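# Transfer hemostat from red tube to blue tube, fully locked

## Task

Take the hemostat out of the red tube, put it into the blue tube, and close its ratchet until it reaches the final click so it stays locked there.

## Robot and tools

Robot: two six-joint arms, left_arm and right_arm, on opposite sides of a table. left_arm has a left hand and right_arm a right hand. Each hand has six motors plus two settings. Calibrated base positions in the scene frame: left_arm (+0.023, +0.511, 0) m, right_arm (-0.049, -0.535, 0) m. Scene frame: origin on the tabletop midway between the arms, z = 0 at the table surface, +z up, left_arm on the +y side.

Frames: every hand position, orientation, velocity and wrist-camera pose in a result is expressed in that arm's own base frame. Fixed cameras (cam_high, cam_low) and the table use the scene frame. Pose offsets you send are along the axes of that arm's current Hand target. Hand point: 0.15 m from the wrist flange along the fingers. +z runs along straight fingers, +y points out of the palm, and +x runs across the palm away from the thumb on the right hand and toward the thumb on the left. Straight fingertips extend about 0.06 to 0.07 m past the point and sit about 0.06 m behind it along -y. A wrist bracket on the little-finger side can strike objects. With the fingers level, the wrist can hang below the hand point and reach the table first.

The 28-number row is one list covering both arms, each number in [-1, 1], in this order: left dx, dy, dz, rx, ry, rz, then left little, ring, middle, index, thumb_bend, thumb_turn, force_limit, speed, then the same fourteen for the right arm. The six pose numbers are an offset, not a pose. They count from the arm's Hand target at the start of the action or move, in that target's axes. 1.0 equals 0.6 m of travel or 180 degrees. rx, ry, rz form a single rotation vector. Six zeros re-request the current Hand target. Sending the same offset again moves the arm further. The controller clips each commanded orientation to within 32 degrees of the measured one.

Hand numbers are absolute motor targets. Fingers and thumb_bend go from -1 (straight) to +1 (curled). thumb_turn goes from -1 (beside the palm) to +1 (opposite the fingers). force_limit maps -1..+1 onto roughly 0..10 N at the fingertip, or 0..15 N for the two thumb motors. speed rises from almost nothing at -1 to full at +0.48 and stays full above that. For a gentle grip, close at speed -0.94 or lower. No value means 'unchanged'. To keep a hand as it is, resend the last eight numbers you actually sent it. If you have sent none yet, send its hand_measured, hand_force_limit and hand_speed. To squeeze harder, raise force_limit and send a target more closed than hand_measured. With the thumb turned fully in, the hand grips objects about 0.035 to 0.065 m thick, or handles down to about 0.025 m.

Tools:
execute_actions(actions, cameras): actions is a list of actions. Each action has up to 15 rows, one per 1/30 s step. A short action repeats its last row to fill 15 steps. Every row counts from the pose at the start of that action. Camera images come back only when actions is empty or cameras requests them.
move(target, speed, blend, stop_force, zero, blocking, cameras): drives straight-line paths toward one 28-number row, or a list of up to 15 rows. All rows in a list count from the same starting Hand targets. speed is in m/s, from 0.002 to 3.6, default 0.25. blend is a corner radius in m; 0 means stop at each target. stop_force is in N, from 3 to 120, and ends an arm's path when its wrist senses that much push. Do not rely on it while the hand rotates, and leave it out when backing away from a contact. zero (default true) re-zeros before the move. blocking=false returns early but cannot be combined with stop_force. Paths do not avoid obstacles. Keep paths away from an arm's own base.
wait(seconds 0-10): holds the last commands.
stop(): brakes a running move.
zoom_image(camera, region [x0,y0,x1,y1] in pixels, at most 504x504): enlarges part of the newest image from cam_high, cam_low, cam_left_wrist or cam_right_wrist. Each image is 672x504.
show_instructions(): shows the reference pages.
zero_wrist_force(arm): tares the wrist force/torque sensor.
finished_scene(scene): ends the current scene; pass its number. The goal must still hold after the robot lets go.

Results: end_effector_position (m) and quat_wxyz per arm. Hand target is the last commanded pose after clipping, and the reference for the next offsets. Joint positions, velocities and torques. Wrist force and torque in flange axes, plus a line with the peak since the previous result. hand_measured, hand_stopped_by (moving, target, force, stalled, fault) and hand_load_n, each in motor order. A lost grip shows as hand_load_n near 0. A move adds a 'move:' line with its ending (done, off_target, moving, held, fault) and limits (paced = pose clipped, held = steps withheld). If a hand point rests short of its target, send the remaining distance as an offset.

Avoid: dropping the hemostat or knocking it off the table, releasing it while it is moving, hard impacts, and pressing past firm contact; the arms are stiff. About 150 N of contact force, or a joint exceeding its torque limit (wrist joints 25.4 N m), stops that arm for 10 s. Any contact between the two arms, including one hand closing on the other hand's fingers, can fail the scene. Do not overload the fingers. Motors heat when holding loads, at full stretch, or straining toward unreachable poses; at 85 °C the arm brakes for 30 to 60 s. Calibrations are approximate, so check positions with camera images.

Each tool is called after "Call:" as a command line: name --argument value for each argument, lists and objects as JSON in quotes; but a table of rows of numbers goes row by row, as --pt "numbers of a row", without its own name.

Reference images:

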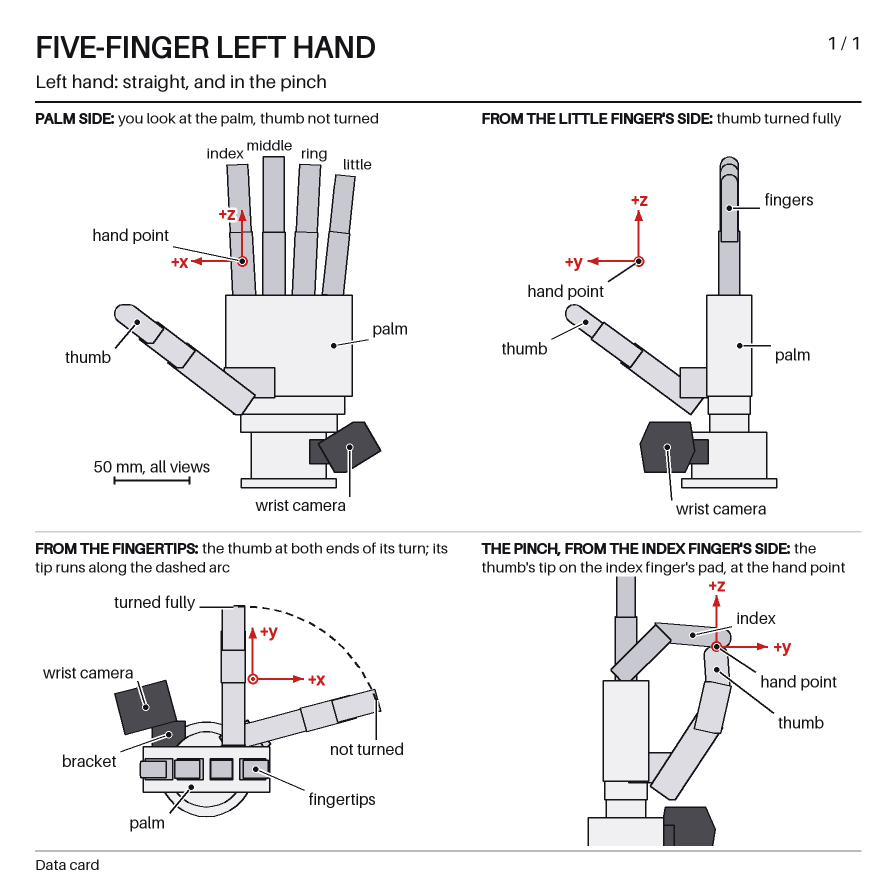

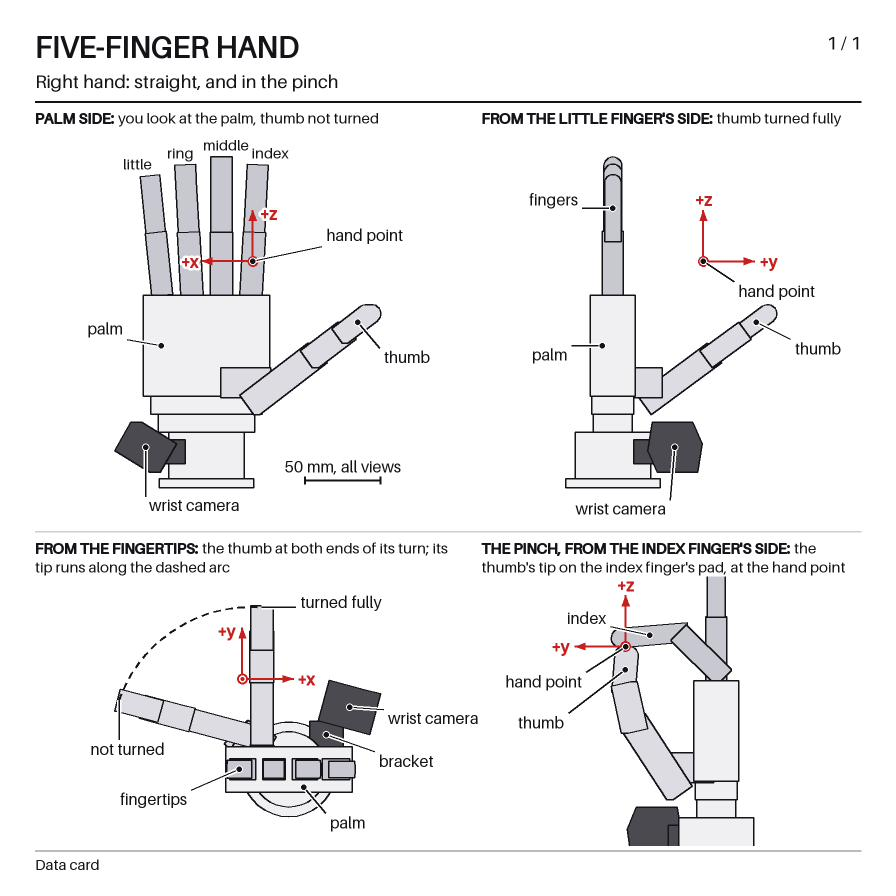

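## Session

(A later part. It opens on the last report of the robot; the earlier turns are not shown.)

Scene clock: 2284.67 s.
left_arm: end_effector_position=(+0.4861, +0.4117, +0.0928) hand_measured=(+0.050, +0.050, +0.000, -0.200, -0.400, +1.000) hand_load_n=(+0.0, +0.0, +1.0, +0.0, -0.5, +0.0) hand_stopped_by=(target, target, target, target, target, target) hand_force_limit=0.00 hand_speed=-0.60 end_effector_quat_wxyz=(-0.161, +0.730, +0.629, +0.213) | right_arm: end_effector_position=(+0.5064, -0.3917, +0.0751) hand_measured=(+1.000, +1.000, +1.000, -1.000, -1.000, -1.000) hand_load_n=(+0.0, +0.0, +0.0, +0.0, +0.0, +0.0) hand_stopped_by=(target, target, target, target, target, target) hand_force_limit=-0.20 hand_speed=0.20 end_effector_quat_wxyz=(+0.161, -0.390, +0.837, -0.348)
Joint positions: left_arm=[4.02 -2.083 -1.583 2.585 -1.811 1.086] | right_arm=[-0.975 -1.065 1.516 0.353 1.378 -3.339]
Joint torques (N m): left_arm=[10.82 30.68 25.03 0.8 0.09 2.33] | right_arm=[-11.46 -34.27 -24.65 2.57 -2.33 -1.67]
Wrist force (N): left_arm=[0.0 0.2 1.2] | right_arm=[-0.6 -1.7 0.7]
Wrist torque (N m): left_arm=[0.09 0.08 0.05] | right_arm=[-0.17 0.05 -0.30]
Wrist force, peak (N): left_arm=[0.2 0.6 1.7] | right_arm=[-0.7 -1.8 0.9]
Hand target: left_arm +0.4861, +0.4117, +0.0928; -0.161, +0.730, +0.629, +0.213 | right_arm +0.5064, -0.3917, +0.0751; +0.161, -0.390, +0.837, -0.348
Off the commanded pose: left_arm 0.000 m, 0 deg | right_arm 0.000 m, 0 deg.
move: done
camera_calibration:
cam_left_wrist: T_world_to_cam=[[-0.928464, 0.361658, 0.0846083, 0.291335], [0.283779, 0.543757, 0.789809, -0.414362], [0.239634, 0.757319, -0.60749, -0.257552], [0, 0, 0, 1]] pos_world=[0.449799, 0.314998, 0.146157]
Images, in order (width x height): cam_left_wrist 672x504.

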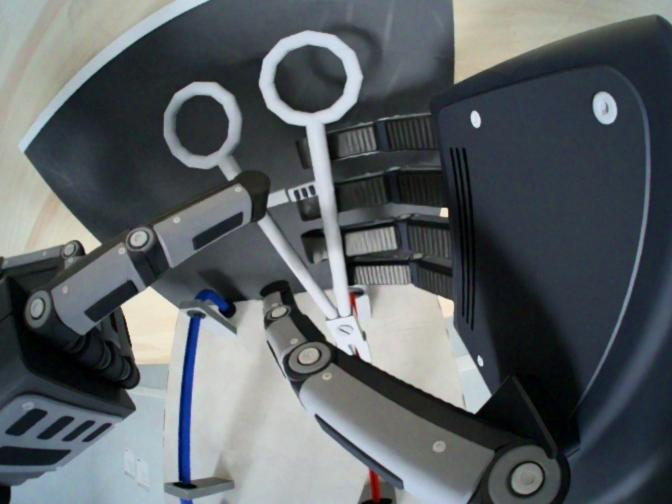

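Call:
move --target '[0,0,0,0,0,0,0.05,0.05,0,-0.2,-0.4,1,0.0,-0.6,0,0.0354,0.0354,0,0,0,1,1,1,-1,-1,-1,-0.2,0.2]' --speed 0.008 --stop_force 5 --cameras '["cam_left_wrist"]'

Call:
zoom_image --camera "cam_left_wrist" --region '[140, 0, 420, 210]'

Scene clock: 2300.50 s.
left_arm: end_effector_position=(+0.4861, +0.4117, +0.0928) hand_measured=(+0.050, +0.050, +0.000, -0.200, -0.400, +1.000) hand_load_n=(+0.0, +0.0, +2.0, +0.0, +0.0, +0.0) hand_stopped_by=(target, target, target, target, target, target) hand_force_limit=0.00 hand_speed=-0.60 end_effector_quat_wxyz=(-0.161, +0.730, +0.629, +0.213) | right_arm: end_effector_position=(+0.5064, -0.3917, +0.0449) hand_measured=(+1.000, +1.000, +1.000, -1.000, -1.000, -1.000) hand_load_n=(+0.0, +0.0, +0.0, +0.0, +0.0, +0.0) hand_stopped_by=(target, target, target, target, target, target) hand_force_limit=-0.20 hand_speed=0.20 end_effector_quat_wxyz=(+0.161, -0.390, +0.837, -0.348)
Joint positions: left_arm=[4.02 -2.083 -1.583 2.585 -1.811 1.086] | right_arm=[-0.975 -1.032 1.549 0.287 1.378 -3.339]
Joint torques (N m): left_arm=[11.05 38.45 24.97 0.66 0.2 2.36] | right_arm=[-13.01 -46.98 -22.2 3 -2.14 -1.88]
Wrist force (N): left_arm=[-0.3 1.0 2.0] | right_arm=[-1.0 -2.3 0.6]
Wrist torque (N m): left_arm=[0.14 0.03 0.06] | right_arm=[-0.15 0.02 -0.32]
Wrist force, peak (N): left_arm=[-0.4 1.1 2.5] | right_arm=[-1.2 -2.6 0.4]
Hand target: left_arm +0.4861, +0.4117, +0.0928; -0.161, +0.730, +0.629, +0.213 | right_arm +0.5064, -0.3918, +0.0450; +0.161, -0.390, +0.837, -0.348
Off the commanded pose: left_arm 0.000 m, 0 deg | right_arm 0.000 m, 0 deg.
move: done
camera_calibration:
cam_left_wrist: T_world_to_cam=[[-0.928464, 0.361658, 0.0846083, 0.291335], [0.283779, 0.543757, 0.789809, -0.414362], [0.239634, 0.757319, -0.60749, -0.257552], [0, 0, 0, 1]] pos_world=[0.449799, 0.314998, 0.146157]
Images, in order (width x height): cam_left_wrist 672x504.

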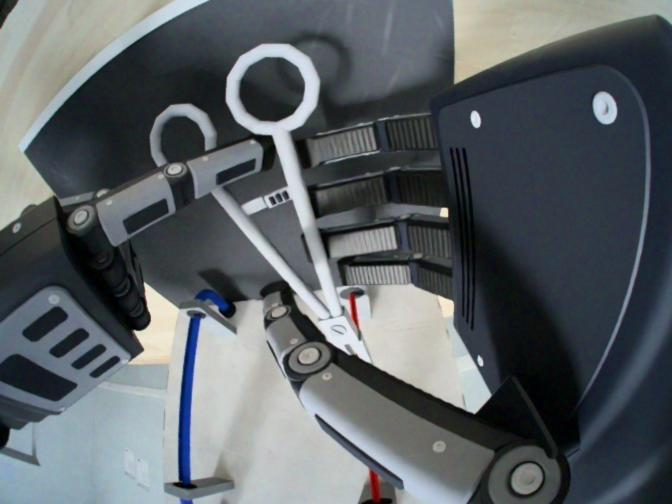

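Scaled by 1.800 from the camera's 672x504 image, which has a finer 960x720 frame.

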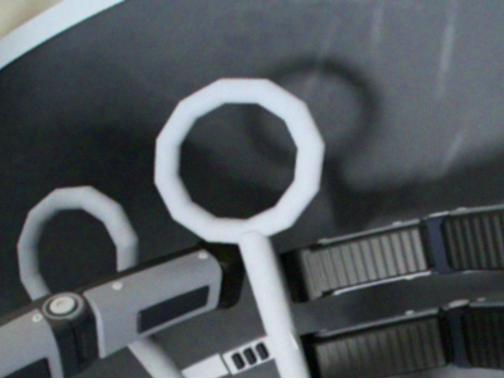

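Call:
move --target '[0,0,0,0,0,0,0.05,0.05,0,-0.2,-0.4,1,0.0,-0.6,0.02503,-0.02827,-0.08957,0,0,0,1,1,1,-1,-1,-1,-0.2,0.2]' --speed 0.04

Call:
move --target '[0.025,0,0.05,0,0,0,0.1,0.1,0.05,0.0,-0.4,1,0.0,-0.6,0,0,0,0,0,0,1,1,1,-1,-1,-1,-0.2,0.2]' --speed 0.03 --stop_force 5 --cameras '["cam_left_wrist"]'

Call:
zoom_image --camera "cam_left_wrist" --region '[140, 0, 420, 210]'

Scene clock: 2382.00 s.
left_arm: end_effector_position=(+0.4861, +0.4117, +0.0928) hand_measured=(+0.050, +0.050, +0.000, -0.200, -0.400, +1.000) hand_load_n=(+0.0, +0.0, +1.0, +0.5, +0.0, -0.5) hand_stopped_by=(target, target, target, target, target, target) hand_force_limit=0.00 hand_speed=-0.60 end_effector_quat_wxyz=(-0.161, +0.730, +0.629, +0.213) | right_arm: end_effector_position=(+0.4766, -0.3864, +0.0951) hand_measured=(+1.000, +1.000, +1.000, -1.000, -1.000, -1.000) hand_load_n=(+0.0, +0.0, +0.0, +0.0, +0.0, +0.0) hand_stopped_by=(target, target, target, target, target, target) hand_force_limit=-0.20 hand_speed=0.20 end_effector_quat_wxyz=(+0.161, -0.390, +0.837, -0.348) end_effector_velocity=(+0.001, -0.001, -0.003) end_effector_angular_velocity=(+0.000, -0.001, -0.001)
Joint positions: left_arm=[4.02 -2.083 -1.583 2.585 -1.811 1.086] | right_arm=[-1.022 -1.141 1.577 0.375 1.345 -3.374]
Joint velocities: left_arm=[within noise] | right_arm=[0.001 0.005 0 -0.006 0.002 0.002]
Joint torques (N m): left_arm=[10.43 38.91 24.91 0.46 0.12 2.32] | right_arm=[13.56 -21.71 -17.79 -1.9 0.49 0.31]
Wrist force (N): left_arm=[-0.2 -0.1 1.0] | right_arm=[-0.4 -1.7 0.8]
Wrist torque (N m): left_arm=[0.12 0.03 0.06] | right_arm=[-0.19 0.02 -0.19]
Wrist force, peak (N): left_arm=[-0.6 1.0 2.3] | right_arm=[-1.2 -2.5 0.4]
Hand target: left_arm +0.4861, +0.4117, +0.0928; -0.161, +0.730, +0.629, +0.213 | right_arm +0.4768, -0.3864, +0.0950; +0.161, -0.390, +0.837, -0.348
Off the commanded pose: left_arm 0.000 m, 0 deg | right_arm 0.000 m, 0 deg.
move: done

Scene clock: 2384.20 s.
left_arm: end_effector_position=(+0.4911, +0.4396, +0.0748) hand_measured=(+0.100, +0.100, +0.050, +0.000, -0.400, +1.000) hand_load_n=(+0.0, +0.0, +0.5, +0.0, +0.0, +0.0) hand_stopped_by=(target, target, target, target, target, target) hand_force_limit=0.00 hand_speed=-0.60 end_effector_quat_wxyz=(-0.161, +0.730, +0.629, +0.213) | right_arm: end_effector_position=(+0.4768, -0.3864, +0.0950) hand_measured=(+1.000, +1.000, +1.000, -1.000, -1.000, -1.000) hand_load_n=(+0.0, +0.0, +0.0, +0.0, +0.0, +0.0) hand_stopped_by=(target, target, target, target, target, target) hand_force_limit=-0.20 hand_speed=0.20 end_effector_quat_wxyz=(+0.161, -0.390, +0.837, -0.348)
Joint positions: left_arm=[4.049 -2.146 -1.531 2.601 -1.798 1.112] | right_arm=[-1.021 -1.141 1.577 0.374 1.346 -3.374]
Joint torques (N m): left_arm=[-13.53 46.43 4.07 -3.56 -1.3 -2.66] | right_arm=[12.4 -23.21 -28.66 -1.36 2.48 1.69]
Wrist force (N): left_arm=[0.1 0.5 0.2] | right_arm=[-0.5 -1.5 0.6]
Wrist torque (N m): left_arm=[0.12 0.05 -0.04] | right_arm=[-0.15 0.04 -0.18]
Wrist force, peak (N): left_arm=[-0.9 -0.3 1.1] | right_arm=[-0.5 -1.9 0.6]
Hand target: left_arm +0.4911, +0.4396, +0.0748; -0.161, +0.730, +0.629, +0.213 | right_arm +0.4768, -0.3864, +0.0950; +0.161, -0.390, +0.837, -0.348
Off the commanded pose: left_arm 0.000 m, 0 deg | right_arm 0.000 m, 0 deg.
move: done
camera_calibration:
cam_left_wrist: T_world_to_cam=[[-0.928464, 0.361658, 0.0846083, 0.28741], [0.283779, 0.543757, 0.789809, -0.416735], [0.239634, 0.757319, -0.60749, -0.290814], [0, 0, 0, 1]] pos_world=[0.454799, 0.342898, 0.128157]
Images, in order (width x height): cam_left_wrist 672x504.

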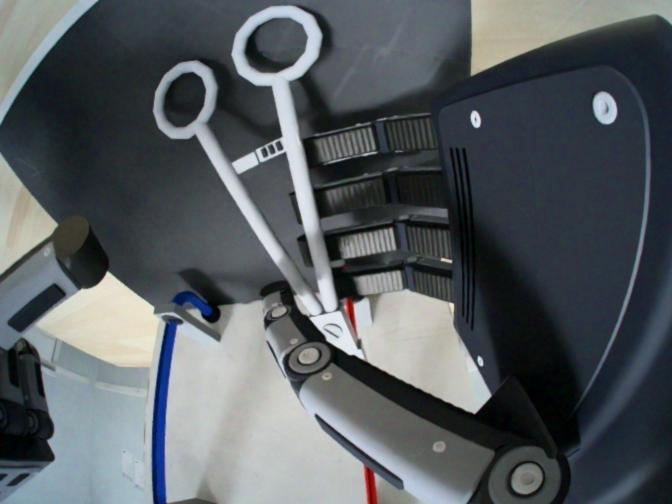

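Scaled by 1.800 from the camera's 672x504 image, which has a finer 960x720 frame.

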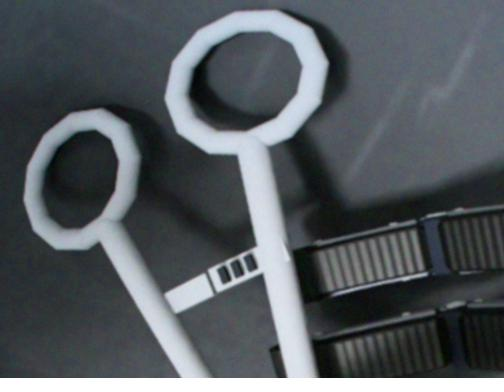

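Call:
move --target '[0,0,0,0,0,0,0.05,0.05,0.0,-0.05,-1,1,0.0,-0.4,0,0,0,0,0,0,1,1,1,-1,-1,-1,-0.2,0.2]'

Call:
move --target '[-0.0028,0.0353,-0.010,0,0,-0.03,0.05,0.05,0.0,-0.05,-1,1,0.0,-0.4,0,0,0,0,0,0,1,1,1,-1,-1,-1,-0.2,0.2]' --speed 0.015 --stop_force 3 --cameras '["cam_left_wrist"]'

Scene clock: 2418.33 s.
left_arm: end_effector_position=(+0.4911, +0.4396, +0.0748) hand_measured=(+0.050, +0.050, +0.000, -0.050, -1.000, +1.000) hand_load_n=(+0.0, +0.0, +0.0, +0.0, +0.0, +0.0) hand_stopped_by=(target, target, target, target, target, target) hand_force_limit=0.00 hand_speed=-0.40 end_effector_quat_wxyz=(-0.161, +0.730, +0.629, +0.213) | right_arm: end_effector_position=(+0.4768, -0.3864, +0.0950) hand_measured=(+1.000, +1.000, +1.000, -1.000, -1.000, -1.000) hand_load_n=(+0.0, +0.0, +0.0, +0.0, +0.0, +0.0) hand_stopped_by=(target, target, target, target, target, target) hand_force_limit=-0.20 hand_speed=0.20 end_effector_quat_wxyz=(+0.161, -0.390, +0.837, -0.348)
Joint positions: left_arm=[4.049 -2.146 -1.531 2.601 -1.798 1.112] | right_arm=[-1.021 -1.141 1.577 0.374 1.346 -3.374]
Joint torques (N m): left_arm=[-13.12 45.96 5.4 -3.13 -1.44 -2.6] | right_arm=[11.92 -24.07 -28.73 -0.8 2.37 1.72]
Wrist force (N): left_arm=[0.1 1.2 0.3] | right_arm=[-0.2 -1.6 0.7]
Wrist torque (N m): left_arm=[0.21 0.04 -0.05] | right_arm=[-0.16 0.00 -0.17]
Wrist force, peak (N): left_arm=[0.1 1.2 0.3] | right_arm=[-0.5 -1.9 0.8]
Hand target: left_arm +0.4911, +0.4396, +0.0748; -0.161, +0.730, +0.629, +0.213 | right_arm +0.4768, -0.3864, +0.0950; +0.161, -0.390, +0.837, -0.348
Off the commanded pose: left_arm 0.000 m, 0 deg | right_arm 0.000 m, 0 deg.
move: done

Scene clock: 2422.10 s.
left_arm: end_effector_position=(+0.5112, +0.4318, +0.0797) hand_measured=(+0.050, +0.050, +0.000, -0.050, -1.000, +1.000) hand_load_n=(+0.0, +0.5, +0.0, +0.0, +0.0, +0.0) hand_stopped_by=(target, target, target, target, target, target) hand_force_limit=0.00 hand_speed=-0.40 end_effector_quat_wxyz=(-0.151, +0.699, +0.663, +0.220) | right_arm: end_effector_position=(+0.4768, -0.3864, +0.0950) hand_measured=(+1.000, +1.000, +1.000, -1.000, -1.000, -1.000) hand_load_n=(+0.0, +0.0, +0.0, +0.0, +0.0, +0.0) hand_stopped_by=(target, target, target, target, target, target) hand_force_limit=-0.20 hand_speed=0.20 end_effector_quat_wxyz=(+0.161, -0.390, +0.837, -0.348)
Joint positions: left_arm=[3.996 -2.169 -1.488 2.571 -1.822 0.97] | right_arm=[-1.021 -1.141 1.577 0.374 1.346 -3.374]
Joint torques (N m): left_arm=[11.99 43.55 5.53 0.5 0.27 2.45] | right_arm=[12.13 -23.81 -27.46 -0.49 2.19 1.78]
Wrist force (N): left_arm=[-0.1 0.4 0.6] | right_arm=[-0.5 -1.7 0.6]
Wrist torque (N m): left_arm=[0.18 0.09 0.00] | right_arm=[-0.17 0.03 -0.19]
Wrist force, peak (N): left_arm=[-0.6 1.1 0.1] | right_arm=[-0.4 -1.8 0.8]
Hand target: left_arm +0.5111, +0.4318, +0.0797; -0.151, +0.699, +0.663, +0.220 | right_arm +0.4768, -0.3864, +0.0950; +0.161, -0.390, +0.837, -0.348
Off the commanded pose: left_arm 0.000 m, 0 deg | right_arm 0.000 m, 0 deg.
move: done
camera_calibration:
cam_left_wrist: T_world_to_cam=[[-0.957526, 0.286015, 0.0365859, 0.359835], [0.201083, 0.571413, 0.795646, -0.392291], [0.206661, 0.769209, -0.604656, -0.275131], [0, 0, 0, 1]] pos_world=[0.480293, 0.332875, 0.132601]
Images, in order (width x height): cam_left_wrist 672x504.

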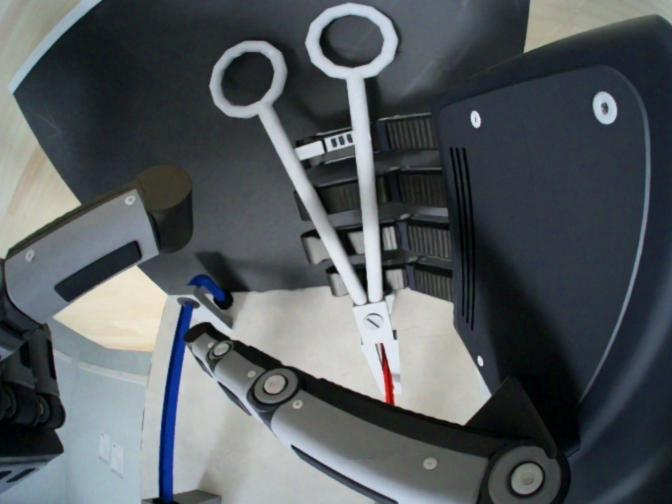

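Call:
move --target '[0,0,-0.006,0,0,0,0.05,0.05,0.0,-0.05,-1,1,0.0,-0.4,0,0,0,0,0,0,1,1,1,-1,-1,-1,-0.2,0.2]' --speed 0.01 --stop_force 3

Call:
move --target '[0,0,0,0,0,0,0.05,0.05,0.0,-0.05,-0.1,1,-0.3,-0.5,0,0,0,0,0,0,1,1,1,-1,-1,-1,-0.2,0.2]'

Call:
move --target '[0,0,0,0,0,0,0.05,0.05,0.0,-0.05,0.3,1,-0.4,-0.8,0,0,0,0,0,0,1,1,1,-1,-1,-1,-0.2,0.2]' --cameras '["cam_left_wrist"]'

Call:
zoom_image --camera "cam_left_wrist" --region '[220, 180, 500, 420]'

Scene clock: 2439.13 s.
left_arm: end_effector_position=(+0.5108, +0.4300, +0.0828) hand_measured=(+0.050, +0.050, +0.000, -0.050, -1.000, +1.000) hand_load_n=(+0.0, +0.5, +0.0, +0.0, +0.0, +0.0) hand_stopped_by=(target, target, target, target, target, target) hand_force_limit=0.00 hand_speed=-0.40 end_effector_quat_wxyz=(-0.151, +0.699, +0.663, +0.220) | right_arm: end_effector_position=(+0.4768, -0.3864, +0.0950) hand_measured=(+1.000, +1.000, +1.000, -1.000, -1.000, -1.000) hand_load_n=(+0.0, +0.5, +0.0, +0.0, +0.0, +0.0) hand_stopped_by=(target, target, target, target, target, target) hand_force_limit=-0.20 hand_speed=0.20 end_effector_quat_wxyz=(+0.161, -0.390, +0.837, -0.348)
Joint positions: left_arm=[3.995 -2.163 -1.49 2.566 -1.823 0.969] | right_arm=[-1.021 -1.141 1.577 0.374 1.346 -3.374]
Joint torques (N m): left_arm=[-7.86 33.73 12.79 0.58 -0.92 -0.58] | right_arm=[13.39 -23.47 -27.48 0.12 2.43 1.5]
Wrist force (N): left_arm=[0.4 0.3 0.8] | right_arm=[-0.4 -1.7 0.5]
Wrist torque (N m): left_arm=[0.14 0.09 0.05] | right_arm=[-0.16 0.02 -0.18]
Wrist force, peak (N): left_arm=[0.3 0.4 1.2] | right_arm=[-0.6 -1.9 0.6]
Hand target: left_arm +0.5108, +0.4300, +0.0828; -0.151, +0.699, +0.663, +0.220 | right_arm +0.4768, -0.3864, +0.0950; +0.161, -0.390, +0.837, -0.348
Off the commanded pose: left_arm 0.000 m, 0 deg | right_arm 0.000 m, 0 deg.
move: done

Scene clock: 2440.67 s.
left_arm: end_effector_position=(+0.5108, +0.4300, +0.0828) hand_measured=(+0.050, +0.050, +0.000, -0.050, -0.100, +1.000) hand_load_n=(+0.0, +0.5, +0.0, +0.0, +0.0, +0.0) hand_stopped_by=(target, target, target, target, target, target) hand_force_limit=-0.30 hand_speed=-0.50 end_effector_quat_wxyz=(-0.151, +0.699, +0.663, +0.220) | right_arm: end_effector_position=(+0.4768, -0.3864, +0.0950) hand_measured=(+1.000, +1.000, +1.000, -1.000, -1.000, -1.000) hand_load_n=(+0.0, +0.0, +0.0, +0.0, +0.0, +0.0) hand_stopped_by=(target, target, target, target, target, target) hand_force_limit=-0.20 hand_speed=0.20 end_effector_quat_wxyz=(+0.161, -0.390, +0.837, -0.348)
Joint positions: left_arm=[3.995 -2.163 -1.49 2.566 -1.823 0.969] | right_arm=[-1.021 -1.141 1.577 0.374 1.346 -3.374]
Joint torques (N m): left_arm=[2.43 33.4 25.06 0.63 0.28 2.35] | right_arm=[14.38 -23.24 -27.61 0.46 2.11 1.57]
Wrist force (N): left_arm=[0.4 0.4 0.8] | right_arm=[-0.3 -1.5 0.7]
Wrist torque (N m): left_arm=[0.15 0.09 0.05] | right_arm=[-0.15 0.01 -0.17]
Wrist force, peak (N): left_arm=[0.2 0.6 1.0] | right_arm=[-0.6 -1.6 0.9]
Hand target: left_arm +0.5108, +0.4300, +0.0828; -0.151, +0.699, +0.663, +0.220 | right_arm +0.4768, -0.3864, +0.0950; +0.161, -0.390, +0.837, -0.348
Off the commanded pose: left_arm 0.000 m, 0 deg | right_arm 0.000 m, 0 deg.
move: done

Scene clock: 2442.33 s.
left_arm: end_effector_position=(+0.5108, +0.4300, +0.0828) hand_measured=(+0.050, +0.050, +0.000, -0.050, +0.300, +1.000) hand_load_n=(+0.0, +0.5, +0.0, +0.0, +0.0, +0.0) hand_stopped_by=(target, target, target, target, target, target) hand_force_limit=-0.40 hand_speed=-0.80 end_effector_quat_wxyz=(-0.151, +0.699, +0.663, +0.220) | right_arm: end_effector_position=(+0.4768, -0.3864, +0.0950) hand_measured=(+1.000, +1.000, +1.000, -1.000, -1.000, -1.000) hand_load_n=(+0.0, +0.0, +0.0, +0.0, +0.0, +0.0) hand_stopped_by=(target, target, target, target, target, target) hand_force_limit=-0.20 hand_speed=0.20 end_effector_quat_wxyz=(+0.161, -0.390, +0.837, -0.348)
Joint positions: left_arm=[3.995 -2.163 -1.49 2.566 -1.823 0.969] | right_arm=[-1.021 -1.141 1.577 0.374 1.346 -3.374]
Joint torques (N m): left_arm=[9.65 32.96 25.26 0.39 0.23 2.22] | right_arm=[12.29 -23.5 -27.93 0.85 2.26 1.61]
Wrist force (N): left_arm=[0.3 0.2 0.8] | right_arm=[-0.4 -1.6 0.8]
Wrist torque (N m): left_arm=[0.12 0.10 0.05] | right_arm=[-0.17 0.02 -0.18]
Wrist force, peak (N): left_arm=[0.3 0.6 1.1] | right_arm=[-0.4 -1.8 0.7]
Hand target: left_arm +0.5108, +0.4300, +0.0828; -0.151, +0.699, +0.663, +0.220 | right_arm +0.4768, -0.3864, +0.0950; +0.161, -0.390, +0.837, -0.348
Off the commanded pose: left_arm 0.000 m, 0 deg | right_arm 0.000 m, 0 deg.
move: done
camera_calibration:
cam_left_wrist: T_world_to_cam=[[-0.957532, 0.285993, 0.0366031, 0.359769], [0.201071, 0.571369, 0.795681, -0.393533], [0.206645, 0.76925, -0.604609, -0.271841], [0, 0, 0, 1]] pos_world=[0.479793, 0.331075, 0.135601]
Images, in order (width x height): cam_left_wrist 672x504.

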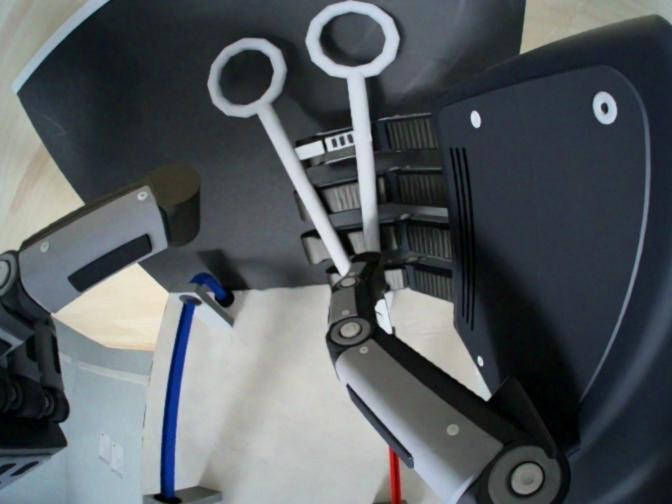

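Scaled by 1.800 from the camera's 672x504 image, which has a finer 960x720 frame.

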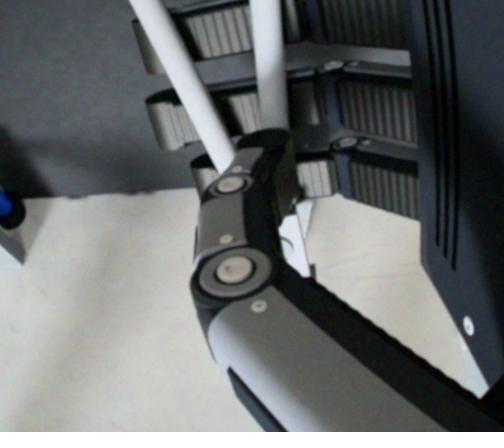

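Call:
move --target '[0,0,0,0,0,0,0.3,0.3,0.3,0.3,0.3,1,-0.2,-0.85,0,0,0,0,0,0,1,1,1,-1,-1,-1,-0.2,0.2]' --cameras '["cam_left_wrist"]'

Call:
zoom_image --camera "cam_left_wrist" --region '[200, 0, 480, 210]'

Scene clock: 2451.37 s.
left_arm: end_effector_position=(+0.5108, +0.4300, +0.0828) hand_measured=(+0.132, +0.104, +0.080, +0.016, +0.300, +1.000) hand_load_n=(+4.5, +0.0, +4.5, +5.0, +0.0, +0.5) hand_stopped_by=(force, force, force, force, target, target) hand_force_limit=-0.20 hand_speed=-0.85 end_effector_quat_wxyz=(-0.151, +0.699, +0.663, +0.220) | right_arm: end_effector_position=(+0.4768, -0.3864, +0.0950) hand_measured=(+1.000, +1.000, +1.000, -1.000, -1.000, -1.000) hand_load_n=(+0.0, +0.0, +0.0, +0.0, +0.0, +0.0) hand_stopped_by=(target, target, target, target, target, target) hand_force_limit=-0.20 hand_speed=0.20 end_effector_quat_wxyz=(+0.161, -0.390, +0.837, -0.348)
Joint positions: left_arm=[3.995 -2.163 -1.49 2.566 -1.823 0.969] | right_arm=[-1.021 -1.141 1.577 0.374 1.346 -3.374]
Joint torques (N m): left_arm=[9.76 34.29 24.77 0.19 0.3 2.42] | right_arm=[13.6 -24.03 -28.6 1.35 1.96 1.63]
Wrist force (N): left_arm=[0.1 -0.1 -0.3] | right_arm=[-0.3 -1.4 0.7]
Wrist torque (N m): left_arm=[0.29 0.15 0.00] | right_arm=[-0.14 0.01 -0.17]
Wrist force, peak (N): left_arm=[0.1 0.6 1.1] | right_arm=[-0.4 -1.9 0.7]
Hand target: left_arm +0.5108, +0.4300, +0.0828; -0.151, +0.699, +0.663, +0.220 | right_arm +0.4768, -0.3864, +0.0950; +0.161, -0.390, +0.837, -0.348
Off the commanded pose: left_arm 0.000 m, 0 deg | right_arm 0.000 m, 0 deg.
move: done
camera_calibration:
cam_left_wrist: T_world_to_cam=[[-0.957532, 0.285993, 0.0366031, 0.359769], [0.201071, 0.571369, 0.795681, -0.393533], [0.206645, 0.76925, -0.604609, -0.271841], [0, 0, 0, 1]] pos_world=[0.479793, 0.331075, 0.135601]
Images, in order (width x height): cam_left_wrist 672x504.

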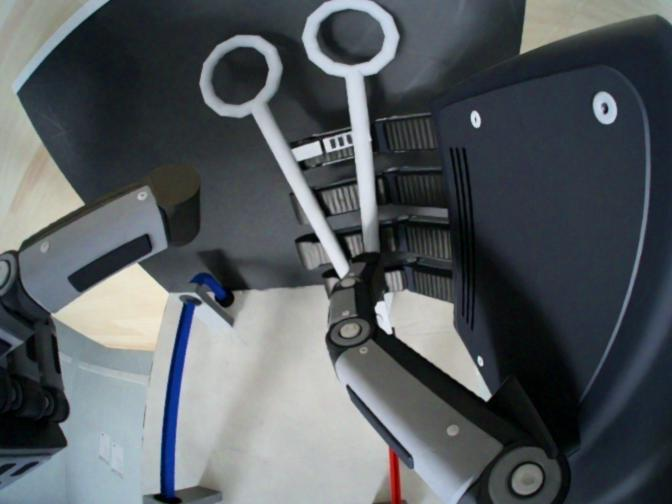

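Scaled by 1.800 from the camera's 672x504 image, which has a finer 960x720 frame.

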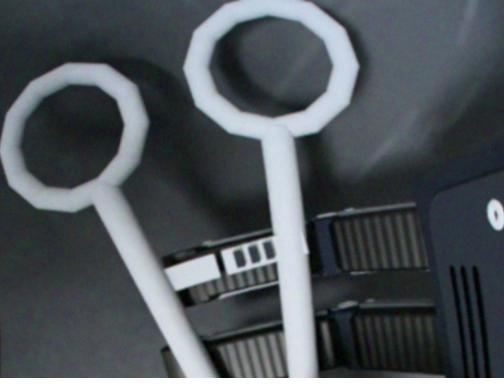

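Call:
move --target '[0,0,0,0,0,0,0.35,0.35,0.35,0.35,0.3,1,0.3,-0.88,0,0,0,0,0,0,1,1,1,-1,-1,-1,-0.2,0.2]' --cameras '["cam_left_wrist"]'

Call:
zoom_image --camera "cam_left_wrist" --region '[200, 0, 480, 210]'

Scene clock: 2465.10 s.
left_arm: end_effector_position=(+0.5108, +0.4300, +0.0828) hand_measured=(+0.174, +0.156, +0.100, +0.026, +0.300, +1.000) hand_load_n=(+5.0, +10.0, +5.0, +4.5, -1.5, +1.0) hand_stopped_by=(force, force, force, force, target, target) hand_force_limit=0.30 hand_speed=-0.88 end_effector_quat_wxyz=(-0.151, +0.699, +0.663, +0.220) | right_arm: end_effector_position=(+0.4768, -0.3864, +0.0950) hand_measured=(+1.000, +1.000, +1.000, -1.000, -1.000, -1.000) hand_load_n=(+0.0, +0.0, +0.0, +0.0, +0.0, -0.5) hand_stopped_by=(target, target, target, target, target, target) hand_force_limit=-0.20 hand_speed=0.20 end_effector_quat_wxyz=(+0.161, -0.390, +0.837, -0.348)
Joint positions: left_arm=[3.995 -2.163 -1.49 2.566 -1.823 0.969] | right_arm=[-1.021 -1.141 1.577 0.374 1.346 -3.374]
Joint torques (N m): left_arm=[9.59 42.13 25.02 -0.25 0.29 2.31] | right_arm=[14.28 -23.25 -29.58 1.72 2.35 1.45]
Wrist force (N): left_arm=[-1.2 0.1 -6.0] | right_arm=[-0.5 -1.7 0.7]
Wrist torque (N m): left_arm=[0.32 0.46 0.04] | right_arm=[-0.18 0.03 -0.19]
Wrist force, peak (N): left_arm=[-1.4 0.3 -6.2] | right_arm=[-0.5 -1.8 0.7]
Hand target: left_arm +0.5108, +0.4300, +0.0828; -0.151, +0.699, +0.663, +0.220 | right_arm +0.4768, -0.3864, +0.0950; +0.161, -0.390, +0.837, -0.348
Off the commanded pose: left_arm 0.000 m, 0 deg | right_arm 0.000 m, 0 deg.
move: done
camera_calibration:
cam_left_wrist: T_world_to_cam=[[-0.957532, 0.285993, 0.0366031, 0.359769], [0.201071, 0.571369, 0.795681, -0.393533], [0.206645, 0.76925, -0.604609, -0.271841], [0, 0, 0, 1]] pos_world=[0.479793, 0.331075, 0.135601]
Images, in order (width x height): cam_left_wrist 672x504.

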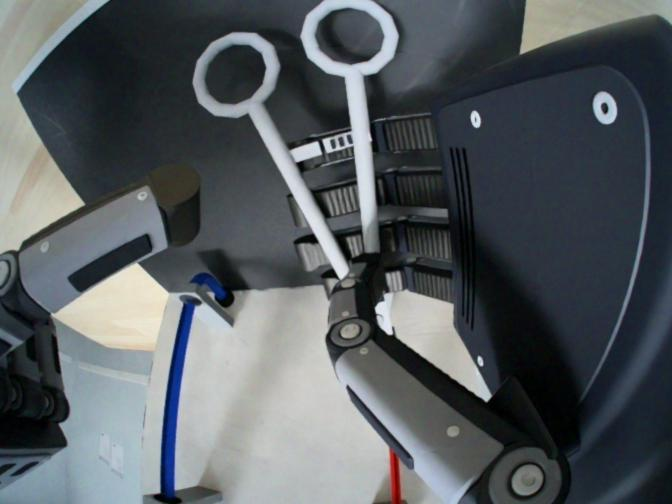

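Scaled by 1.800 from the camera's 672x504 image, which has a finer 960x720 frame.

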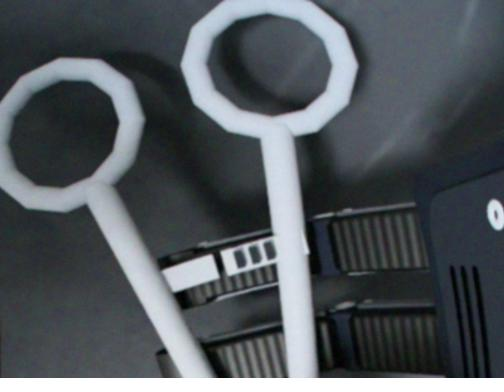

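Call:
move --pt "0.0023 0 -0.015 0 -0.0556 0 0.35 0.35 0.35 0.35 0.3 1 0.3 -0.88 0 0 0 0 0 0 1 1 1 -1 -1 -1 -0.2 0.2" --speed 0.05 --stop_force 15 --cameras '["cam_left_wrist"]'

Call:
zoom_image --camera "cam_left_wrist" --region '[200, 0, 480, 210]'

Scene clock: 2498.07 s.
left_arm: end_effector_position=(+0.5098, +0.4267, +0.0912) hand_measured=(+0.174, +0.156, +0.100, +0.026, +0.300, +1.000) hand_load_n=(+5.5, +10.5, +4.5, +3.5, -1.5, +2.0) hand_stopped_by=(force, force, force, force, target, target) hand_force_limit=0.30 hand_speed=-0.88 end_effector_quat_wxyz=(-0.093, +0.716, +0.674, +0.158) | right_arm: end_effector_position=(+0.4768, -0.3864, +0.0950) hand_measured=(+1.000, +1.000, +1.000, -1.000, -1.000, -1.000) hand_load_n=(+0.0, +0.0, +0.0, +0.0, +0.0, +0.0) hand_stopped_by=(target, target, target, target, target, target) hand_force_limit=-0.20 hand_speed=0.20 end_effector_quat_wxyz=(+0.161, -0.390, +0.837, -0.348)
Joint positions: left_arm=[4.038 -2.196 -1.378 2.348 -1.708 0.981] | right_arm=[-1.021 -1.141 1.577 0.374 1.346 -3.374]
Joint torques (N m): left_arm=[-17.57 41.06 -1.97 -2.54 0.4 -2.21] | right_arm=[13.25 -22.98 -27.53 2.24 2.05 1.21]
Wrist force (N): left_arm=[11.0 0.9 -7.0] | right_arm=[-0.4 -1.5 0.8]
Wrist torque (N m): left_arm=[0.36 0.61 0.10] | right_arm=[-0.15 0.02 -0.18]
Wrist force, peak (N): left_arm=[11.3 1.0 -6.8] | right_arm=[-0.5 -1.9 0.7]
Hand target: left_arm +0.5098, +0.4267, +0.0912; -0.093, +0.716, +0.674, +0.158 | right_arm +0.4768, -0.3864, +0.0950; +0.161, -0.390, +0.837, -0.348
Off the commanded pose: left_arm 0.000 m, 0 deg | right_arm 0.000 m, 0 deg.
move: done
camera_calibration:
cam_left_wrist: T_world_to_cam=[[-0.953155, 0.302476, -0.00212687, 0.353783], [0.219687, 0.697071, 0.682517, -0.450946], [0.207928, 0.650077, -0.730866, -0.202284], [0, 0, 0, 1]] pos_world=[0.478337, 0.338831, 0.160688]
Images, in order (width x height): cam_left_wrist 672x504.

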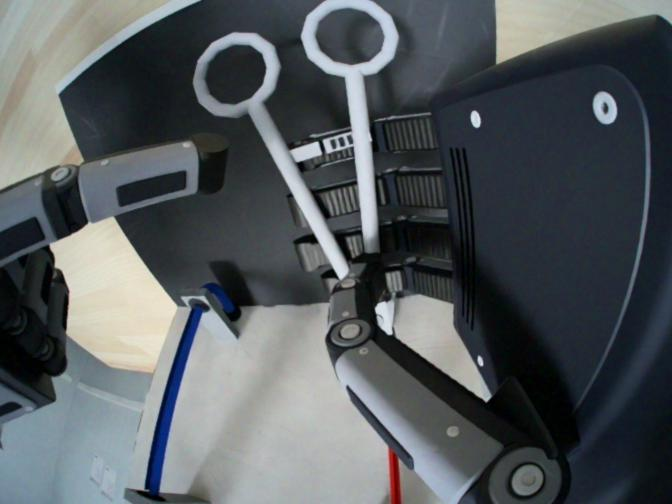

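Scaled by 1.800 from the camera's 672x504 image, which has a finer 960x720 frame.

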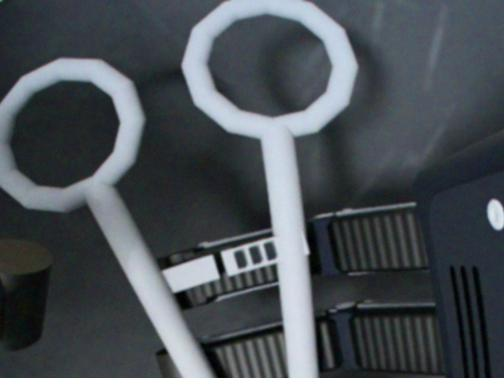

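Call:
move --pt "0.006 0 -0.015 0 -0.0556 0 0.35 0.35 0.35 0.35 0.3 1 0.3 -0.88 0 0 0 0 0 0 1 1 1 -1 -1 -1 -0.2 0.2" --speed 0.05 --stop_force 15 --cameras '["cam_left_wrist"]'

Scene clock: 2512.37 s.
left_arm: end_effector_position=(+0.5091, +0.4269, +0.1009) hand_measured=(+0.174, +0.156, +0.100, +0.026, +0.300, +1.000) hand_load_n=(+4.5, +9.5, +5.0, +5.0, -1.5, +1.0) hand_stopped_by=(force, force, force, force, target, target) hand_force_limit=0.30 hand_speed=-0.88 end_effector_quat_wxyz=(-0.033, +0.727, +0.679, +0.095) | right_arm: end_effector_position=(+0.4768, -0.3864, +0.0950) hand_measured=(+1.000, +1.000, +1.000, -1.000, -1.000, -1.000) hand_load_n=(+0.0, +0.0, +0.0, +0.0, +0.0, -0.5) hand_stopped_by=(target, target, target, target, target, target) hand_force_limit=-0.20 hand_speed=0.20 end_effector_quat_wxyz=(+0.161, -0.390, +0.837, -0.348)
Joint positions: left_arm=[4.084 -2.253 -1.245 2.128 -1.6 1.013] | right_arm=[-1.021 -1.141 1.577 0.374 1.346 -3.374]
Joint torques (N m): left_arm=[-10.74 48.93 5.8 -0.22 -2.15 -2.88] | right_arm=[13.94 -23.33 -28.17 2.29 1.77 1.47]
Wrist force (N): left_arm=[-7.8 -0.2 -5.9] | right_arm=[-0.4 -1.5 0.6]
Wrist torque (N m): left_arm=[0.29 0.46 -0.31] | right_arm=[-0.14 0.03 -0.18]
Wrist force, peak (N): left_arm=[11.7 1.1 -6.8] | right_arm=[-0.3 -2.0 0.7]
Hand target: left_arm +0.5091, +0.4269, +0.1009; -0.033, +0.727, +0.679, +0.095 | right_arm +0.4768, -0.3864, +0.0950; +0.161, -0.390, +0.837, -0.348
Off the commanded pose: left_arm 0.000 m, 0 deg | right_arm 0.000 m, 0 deg.
move: done
camera_calibration:
cam_left_wrist: T_world_to_cam=[[-0.94909, 0.312037, -0.0431372, 0.351015], [0.238387, 0.800995, 0.549162, -0.498026], [0.205911, 0.510921, -0.834602, -0.124397], [0, 0, 0, 1]] pos_world=[0.477483, 0.352944, 0.184817]
Images, in order (width x height): cam_left_wrist 672x504.

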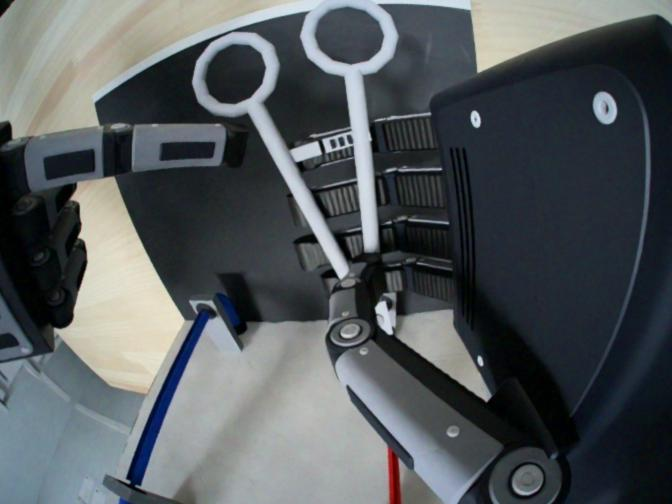

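Call:
move --target '[0,0,0,0,0,0,0.35,0.35,0.35,0.35,0.3,1,0.3,-0.88,0.03336,-0.04385,-0.12558,0,0,0,1,1,1,-1,-1,-1,-0.2,0.2]' --speed 0.06

Call:
move --pt "0.0013 0 -0.0165 0 -0.0611 0 0.35 0.35 0.35 0.35 0.3 1 0.3 -0.88 0 0 0 0 0 0 1 1 1 -1 -1 -1 -0.2 0.2" --speed 0.05 --stop_force 15 --cameras '["cam_left_wrist","cam_high","cam_low","cam_right_wrist"]'

Scene clock: 2529.60 s.
left_arm: end_effector_position=(+0.5091, +0.4269, +0.1009) hand_measured=(+0.174, +0.156, +0.100, +0.026, +0.300, +1.000) hand_load_n=(+4.5, +10.0, +5.0, +5.0, -1.5, +1.0) hand_stopped_by=(force, force, force, force, target, target) hand_force_limit=0.30 hand_speed=-0.88 end_effector_quat_wxyz=(-0.033, +0.727, +0.679, +0.095) | right_arm: end_effector_position=(+0.4374, -0.3794, +0.1670) hand_measured=(+1.000, +1.000, +1.000, -1.000, -1.000, -1.000) hand_load_n=(+0.0, +0.0, +0.0, +0.0, +0.0, +0.0) hand_stopped_by=(target, target, target, target, target, target) hand_force_limit=-0.20 hand_speed=0.20 end_effector_quat_wxyz=(+0.161, -0.390, +0.837, -0.348)
Joint positions: left_arm=[4.084 -2.253 -1.245 2.128 -1.6 1.013] | right_arm=[-1.091 -1.275 1.573 0.526 1.298 -3.426]
Joint torques (N m): left_arm=[-10.76 47.96 6.31 -1.83 -0.27 -2.19] | right_arm=[14.49 -19.53 -13.59 -1.78 2.28 1.88]
Wrist force (N): left_arm=[-7.8 -0.2 -6.2] | right_arm=[-0.4 -1.6 0.9]
Wrist torque (N m): left_arm=[0.31 0.45 -0.31] | right_arm=[-0.18 0.02 -0.19]
Wrist force, peak (N): left_arm=[-8.1 -0.2 -6.3] | right_arm=[-0.8 -1.4 1.3]
Hand target: left_arm +0.5091, +0.4269, +0.1009; -0.033, +0.727, +0.679, +0.095 | right_arm +0.4374, -0.3793, +0.1669; +0.161, -0.390, +0.837, -0.348
Off the commanded pose: left_arm 0.000 m, 0 deg | right_arm 0.000 m, 0 deg.
move: done

Scene clock: 2532.63 s.
left_arm: end_effector_position=(+0.5082, +0.4259, +0.1107) hand_measured=(+0.174, +0.156, +0.100, +0.026, +0.300, +1.000) hand_load_n=(+4.5, +10.0, +5.0, +5.0, -1.0, +2.0) hand_stopped_by=(force, force, force, force, target, target) hand_force_limit=0.30 hand_speed=-0.88 end_effector_quat_wxyz=(+0.032, +0.733, +0.679, +0.025) | right_arm: end_effector_position=(+0.4374, -0.3793, +0.1669) hand_measured=(+1.000, +1.000, +1.000, -1.000, -1.000, -1.000) hand_load_n=(+0.0, +0.0, +0.0, -0.5, +0.0, +0.0) hand_stopped_by=(target, target, target, target, target, target) hand_force_limit=-0.20 hand_speed=0.20 end_effector_quat_wxyz=(+0.161, -0.390, +0.837, -0.348)
Joint positions: left_arm=[4.128 -2.335 -1.092 1.89 -1.497 1.061] | right_arm=[-1.091 -1.275 1.573 0.526 1.298 -3.426]
Joint torques (N m): left_arm=[-17.72 49.72 0 -2.53 0.01 -2.23] | right_arm=[13.18 -20.6 -9.9 2.55 2.4 2.36]
Wrist force (N): left_arm=[9.1 1.3 -5.5] | right_arm=[-0.3 -1.6 0.7]
Wrist torque (N m): left_arm=[0.29 0.55 0.02] | right_arm=[-0.17 0.02 -0.19]
Wrist force, peak (N): left_arm=[10.2 1.7 -5.6] | right_arm=[-0.5 -1.8 0.8]
Hand target: left_arm +0.5082, +0.4259, +0.1107; +0.032, +0.733, +0.679, +0.025 | right_arm +0.4374, -0.3793, +0.1669; +0.161, -0.390, +0.837, -0.348
Off the commanded pose: left_arm 0.000 m, 0 deg | right_arm 0.000 m, 0 deg.
move: done
camera_calibration:
cam_left_wrist: T_world_to_cam=[[-0.945167, 0.314115, -0.089393, 0.353208], [0.258262, 0.886423, 0.384129, -0.530677], [0.199901, 0.33998, -0.918941, -0.030211], [0, 0, 0, 1]] pos_world=[0.476933, 0.369728, 0.207661]
cam_right_wrist: T_world_to_cam=[[-0.703044, 0.226751, -0.674028, 0.500878], [0.198185, 0.972727, 0.12052, 0.2765], [0.682973, -0.0488511, -0.728808, -0.0856921], [0, 0, 0, 1]] pos_world=[0.355867, -0.386719, 0.241829]

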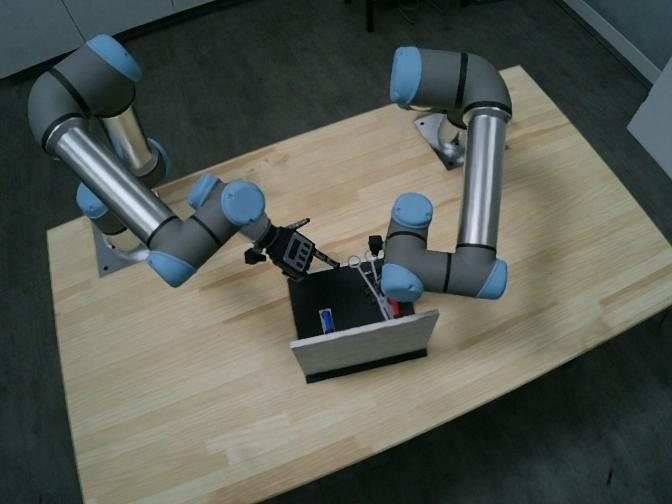

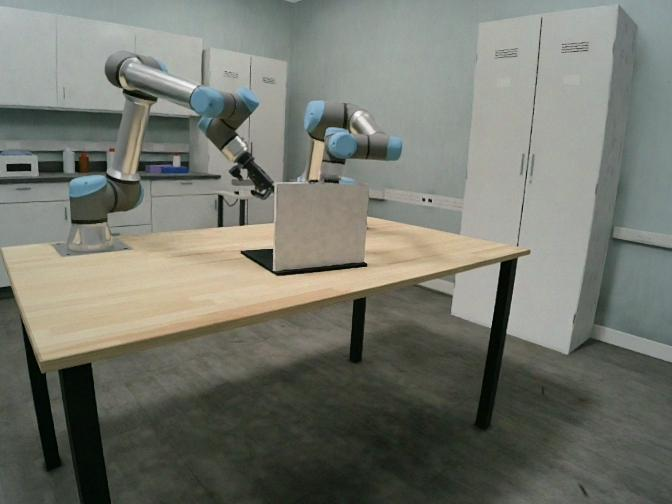

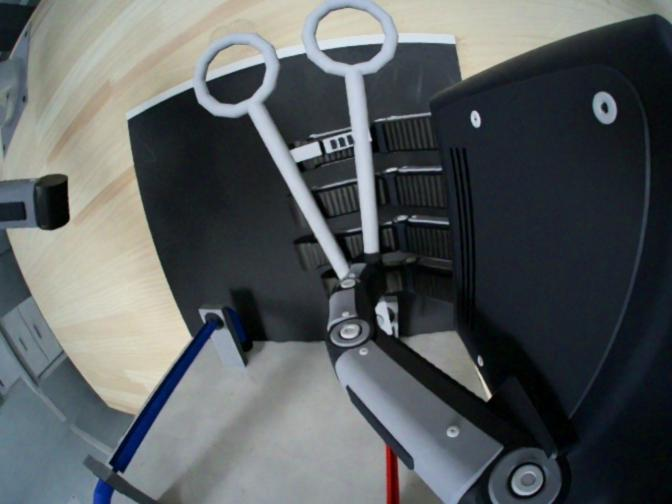

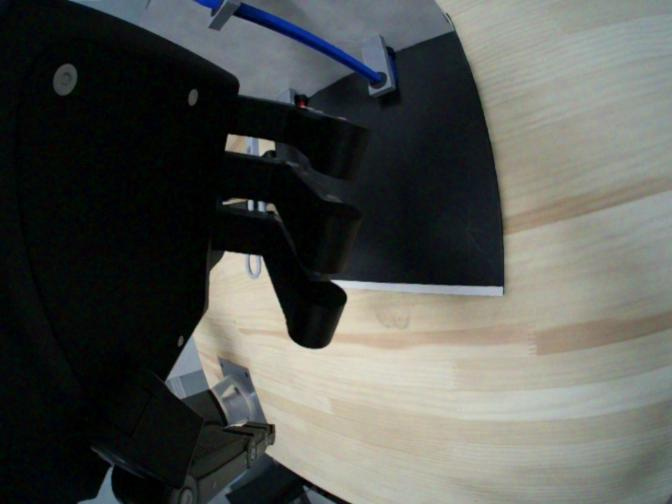

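Call:
move --target '[0.0015,0,0,0,0,0,0.35,0.35,0.35,0.35,0.3,1,0.3,-0.88,-0.0657,-0.0038,0.0981,0,0,0,1,1,1,-1,-1,-1,-0.2,0.2]' --speed 0.05 --stop_force 5 --cameras '["cam_left_wrist"]'

Scene clock: 2622.67 s.
left_arm: end_effector_position=(+0.5083, +0.4261, +0.1107) hand_measured=(+0.174, +0.156, +0.100, +0.026, +0.300, +1.000) hand_load_n=(+4.0, +10.0, +5.5, +5.5, -1.0, +1.5) hand_stopped_by=(force, force, force, force, target, target) hand_force_limit=0.30 hand_speed=-0.88 end_effector_quat_wxyz=(+0.032, +0.733, +0.679, +0.025) | right_arm: end_effector_position=(+0.4959, -0.3770, +0.1269) hand_measured=(+1.000, +1.000, +1.000, -1.000, -1.000, -1.000) hand_load_n=(+0.0, +0.0, +0.0, -0.5, +0.0, +0.0) hand_stopped_by=(target, target, target, target, target, target) hand_force_limit=-0.20 hand_speed=0.20 end_effector_quat_wxyz=(+0.161, -0.390, +0.837, -0.348)
Joint positions: left_arm=[4.129 -2.336 -1.091 1.89 -1.497 1.061] | right_arm=[-0.976 -1.152 1.505 0.451 1.377 -3.34]
Joint torques (N m): left_arm=[-15.46 46.44 2.47 -1.34 1.86 -2.35] | right_arm=[-11.31 -46.03 -8.77 3.09 -2.23 -2.1]
Wrist force (N): left_arm=[3.1 0.5 -5.6] | right_arm=[-0.4 -1.8 0.7]
Wrist torque (N m): left_arm=[0.26 0.53 -0.12] | right_arm=[-0.19 0.02 -0.27]
Wrist force, peak (N): left_arm=[9.5 1.3 -5.4] | right_arm=[-0.7 -1.8 1.0]
Hand target: left_arm +0.5083, +0.4261, +0.1107; +0.032, +0.733, +0.679, +0.025 (not the last commanded pose) | right_arm +0.4959, -0.3770, +0.1269; +0.161, -0.390, +0.837, -0.348
Off the commanded pose: left_arm 0.001 m, 0 deg | right_arm 0.000 m, 0 deg.
move: contact (left_arm)
camera_calibration:
cam_left_wrist: T_world_to_cam=[[-0.945112, 0.314294, -0.089349, 0.353044], [0.258458, 0.886393, 0.384066, -0.530925], [0.199908, 0.339892, -0.918972, -0.0302438], [0, 0, 0, 1]] pos_world=[0.476934, 0.369928, 0.207661]
Images, in order (width x height): cam_left_wrist 672x504.

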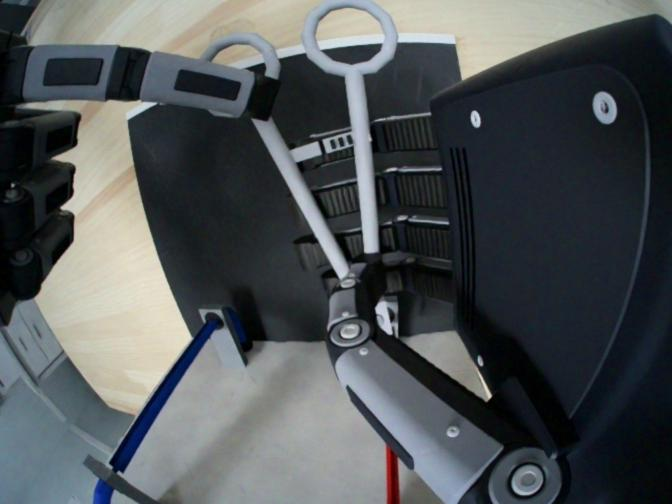

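Call:
move --pt "0 0 0 0 0 0 0.35 0.35 0.35 0.35 0.3 1 0.3 -0.88 -0.0042 -0.0051 0.0051 0 0 0 1 1 1 -1 -1 -1 -0.2 0.2" --pt "0 0 0 0 0 0 0.35 0.35 0.35 0.35 0.3 1 0.3 -0.88 -0.0042 0.0231 0.0333 0 0 0 1 1 1 -1 -1 -1 -0.2 0.2" --speed 0.008 --stop_force 4 --cameras '["cam_left_wrist"]'

Call:
zoom_image --camera "cam_left_wrist" --region '[180, 0, 460, 210]'

Scene clock: 2636.27 s.
left_arm: end_effector_position=(+0.5083, +0.4261, +0.1107) hand_measured=(+0.174, +0.156, +0.100, +0.026, +0.300, +1.000) hand_load_n=(+6.5, +11.0, +5.5, +5.0, -1.0, +1.5) hand_stopped_by=(force, force, force, force, target, target) hand_force_limit=0.30 hand_speed=-0.88 end_effector_quat_wxyz=(+0.032, +0.733, +0.679, +0.025) | right_arm: end_effector_position=(+0.5008, -0.3779, +0.1160) hand_measured=(+1.000, +1.000, +1.000, -1.000, -1.000, -1.000) hand_load_n=(-0.5, +0.0, +0.0, +0.5, +0.0, +0.0) hand_stopped_by=(target, target, target, target, target, target) hand_force_limit=-0.20 hand_speed=0.20 end_effector_quat_wxyz=(+0.161, -0.390, +0.837, -0.348)
Joint positions: left_arm=[4.129 -2.336 -1.091 1.89 -1.497 1.061] | right_arm=[-0.968 -1.134 1.507 0.429 1.382 -3.335]
Joint torques (N m): left_arm=[-11.74 46.12 6.17 -4.6 1.37 -2.3] | right_arm=[-10.96 -47.75 -27.21 3.54 -0.57 -0.94]
Wrist force (N): left_arm=[3.8 4.6 -1.8] | right_arm=[-2.6 -6.2 0.6]
Wrist torque (N m): left_arm=[0.37 0.67 -0.37] | right_arm=[-0.13 -0.08 -0.45]
Wrist force, peak (N): left_arm=[3.2 0.5 -6.1] | right_arm=[-2.5 -7.3 -0.2]
Hand target: left_arm +0.5083, +0.4261, +0.1107; +0.032, +0.733, +0.679, +0.025 | right_arm +0.5008, -0.3779, +0.1160; +0.161, -0.390, +0.837, -0.348 (not the last commanded pose)
Off the commanded pose: left_arm 0.000 m, 0 deg | right_arm 0.013 m, 0 deg.
move: contact (right_arm); path passed 1 of 2 targets
camera_calibration:
cam_left_wrist: T_world_to_cam=[[-0.945112, 0.314294, -0.089349, 0.353044], [0.258458, 0.886393, 0.384066, -0.530925], [0.199908, 0.339892, -0.918972, -0.0302438], [0, 0, 0, 1]] pos_world=[0.476934, 0.369928, 0.207661]
Images, in order (width x height): cam_left_wrist 672x504.

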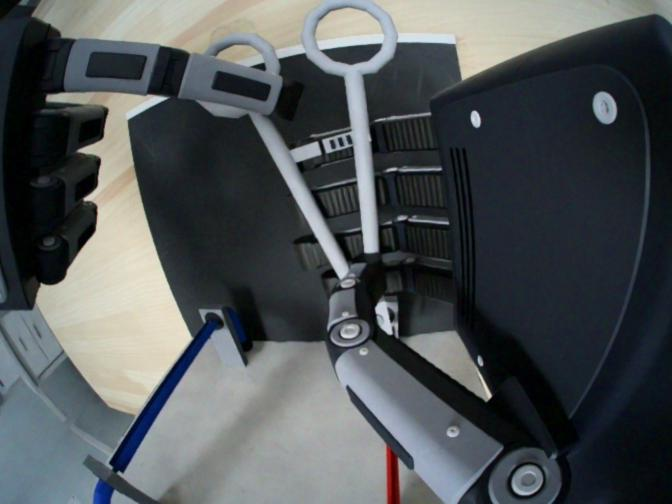

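Scaled by 1.800 from the camera's 672x504 image, which has a finer 960x720 frame.

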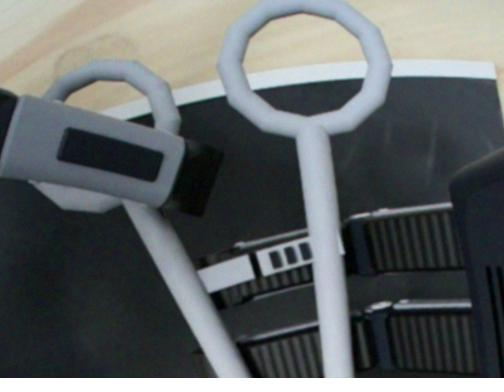

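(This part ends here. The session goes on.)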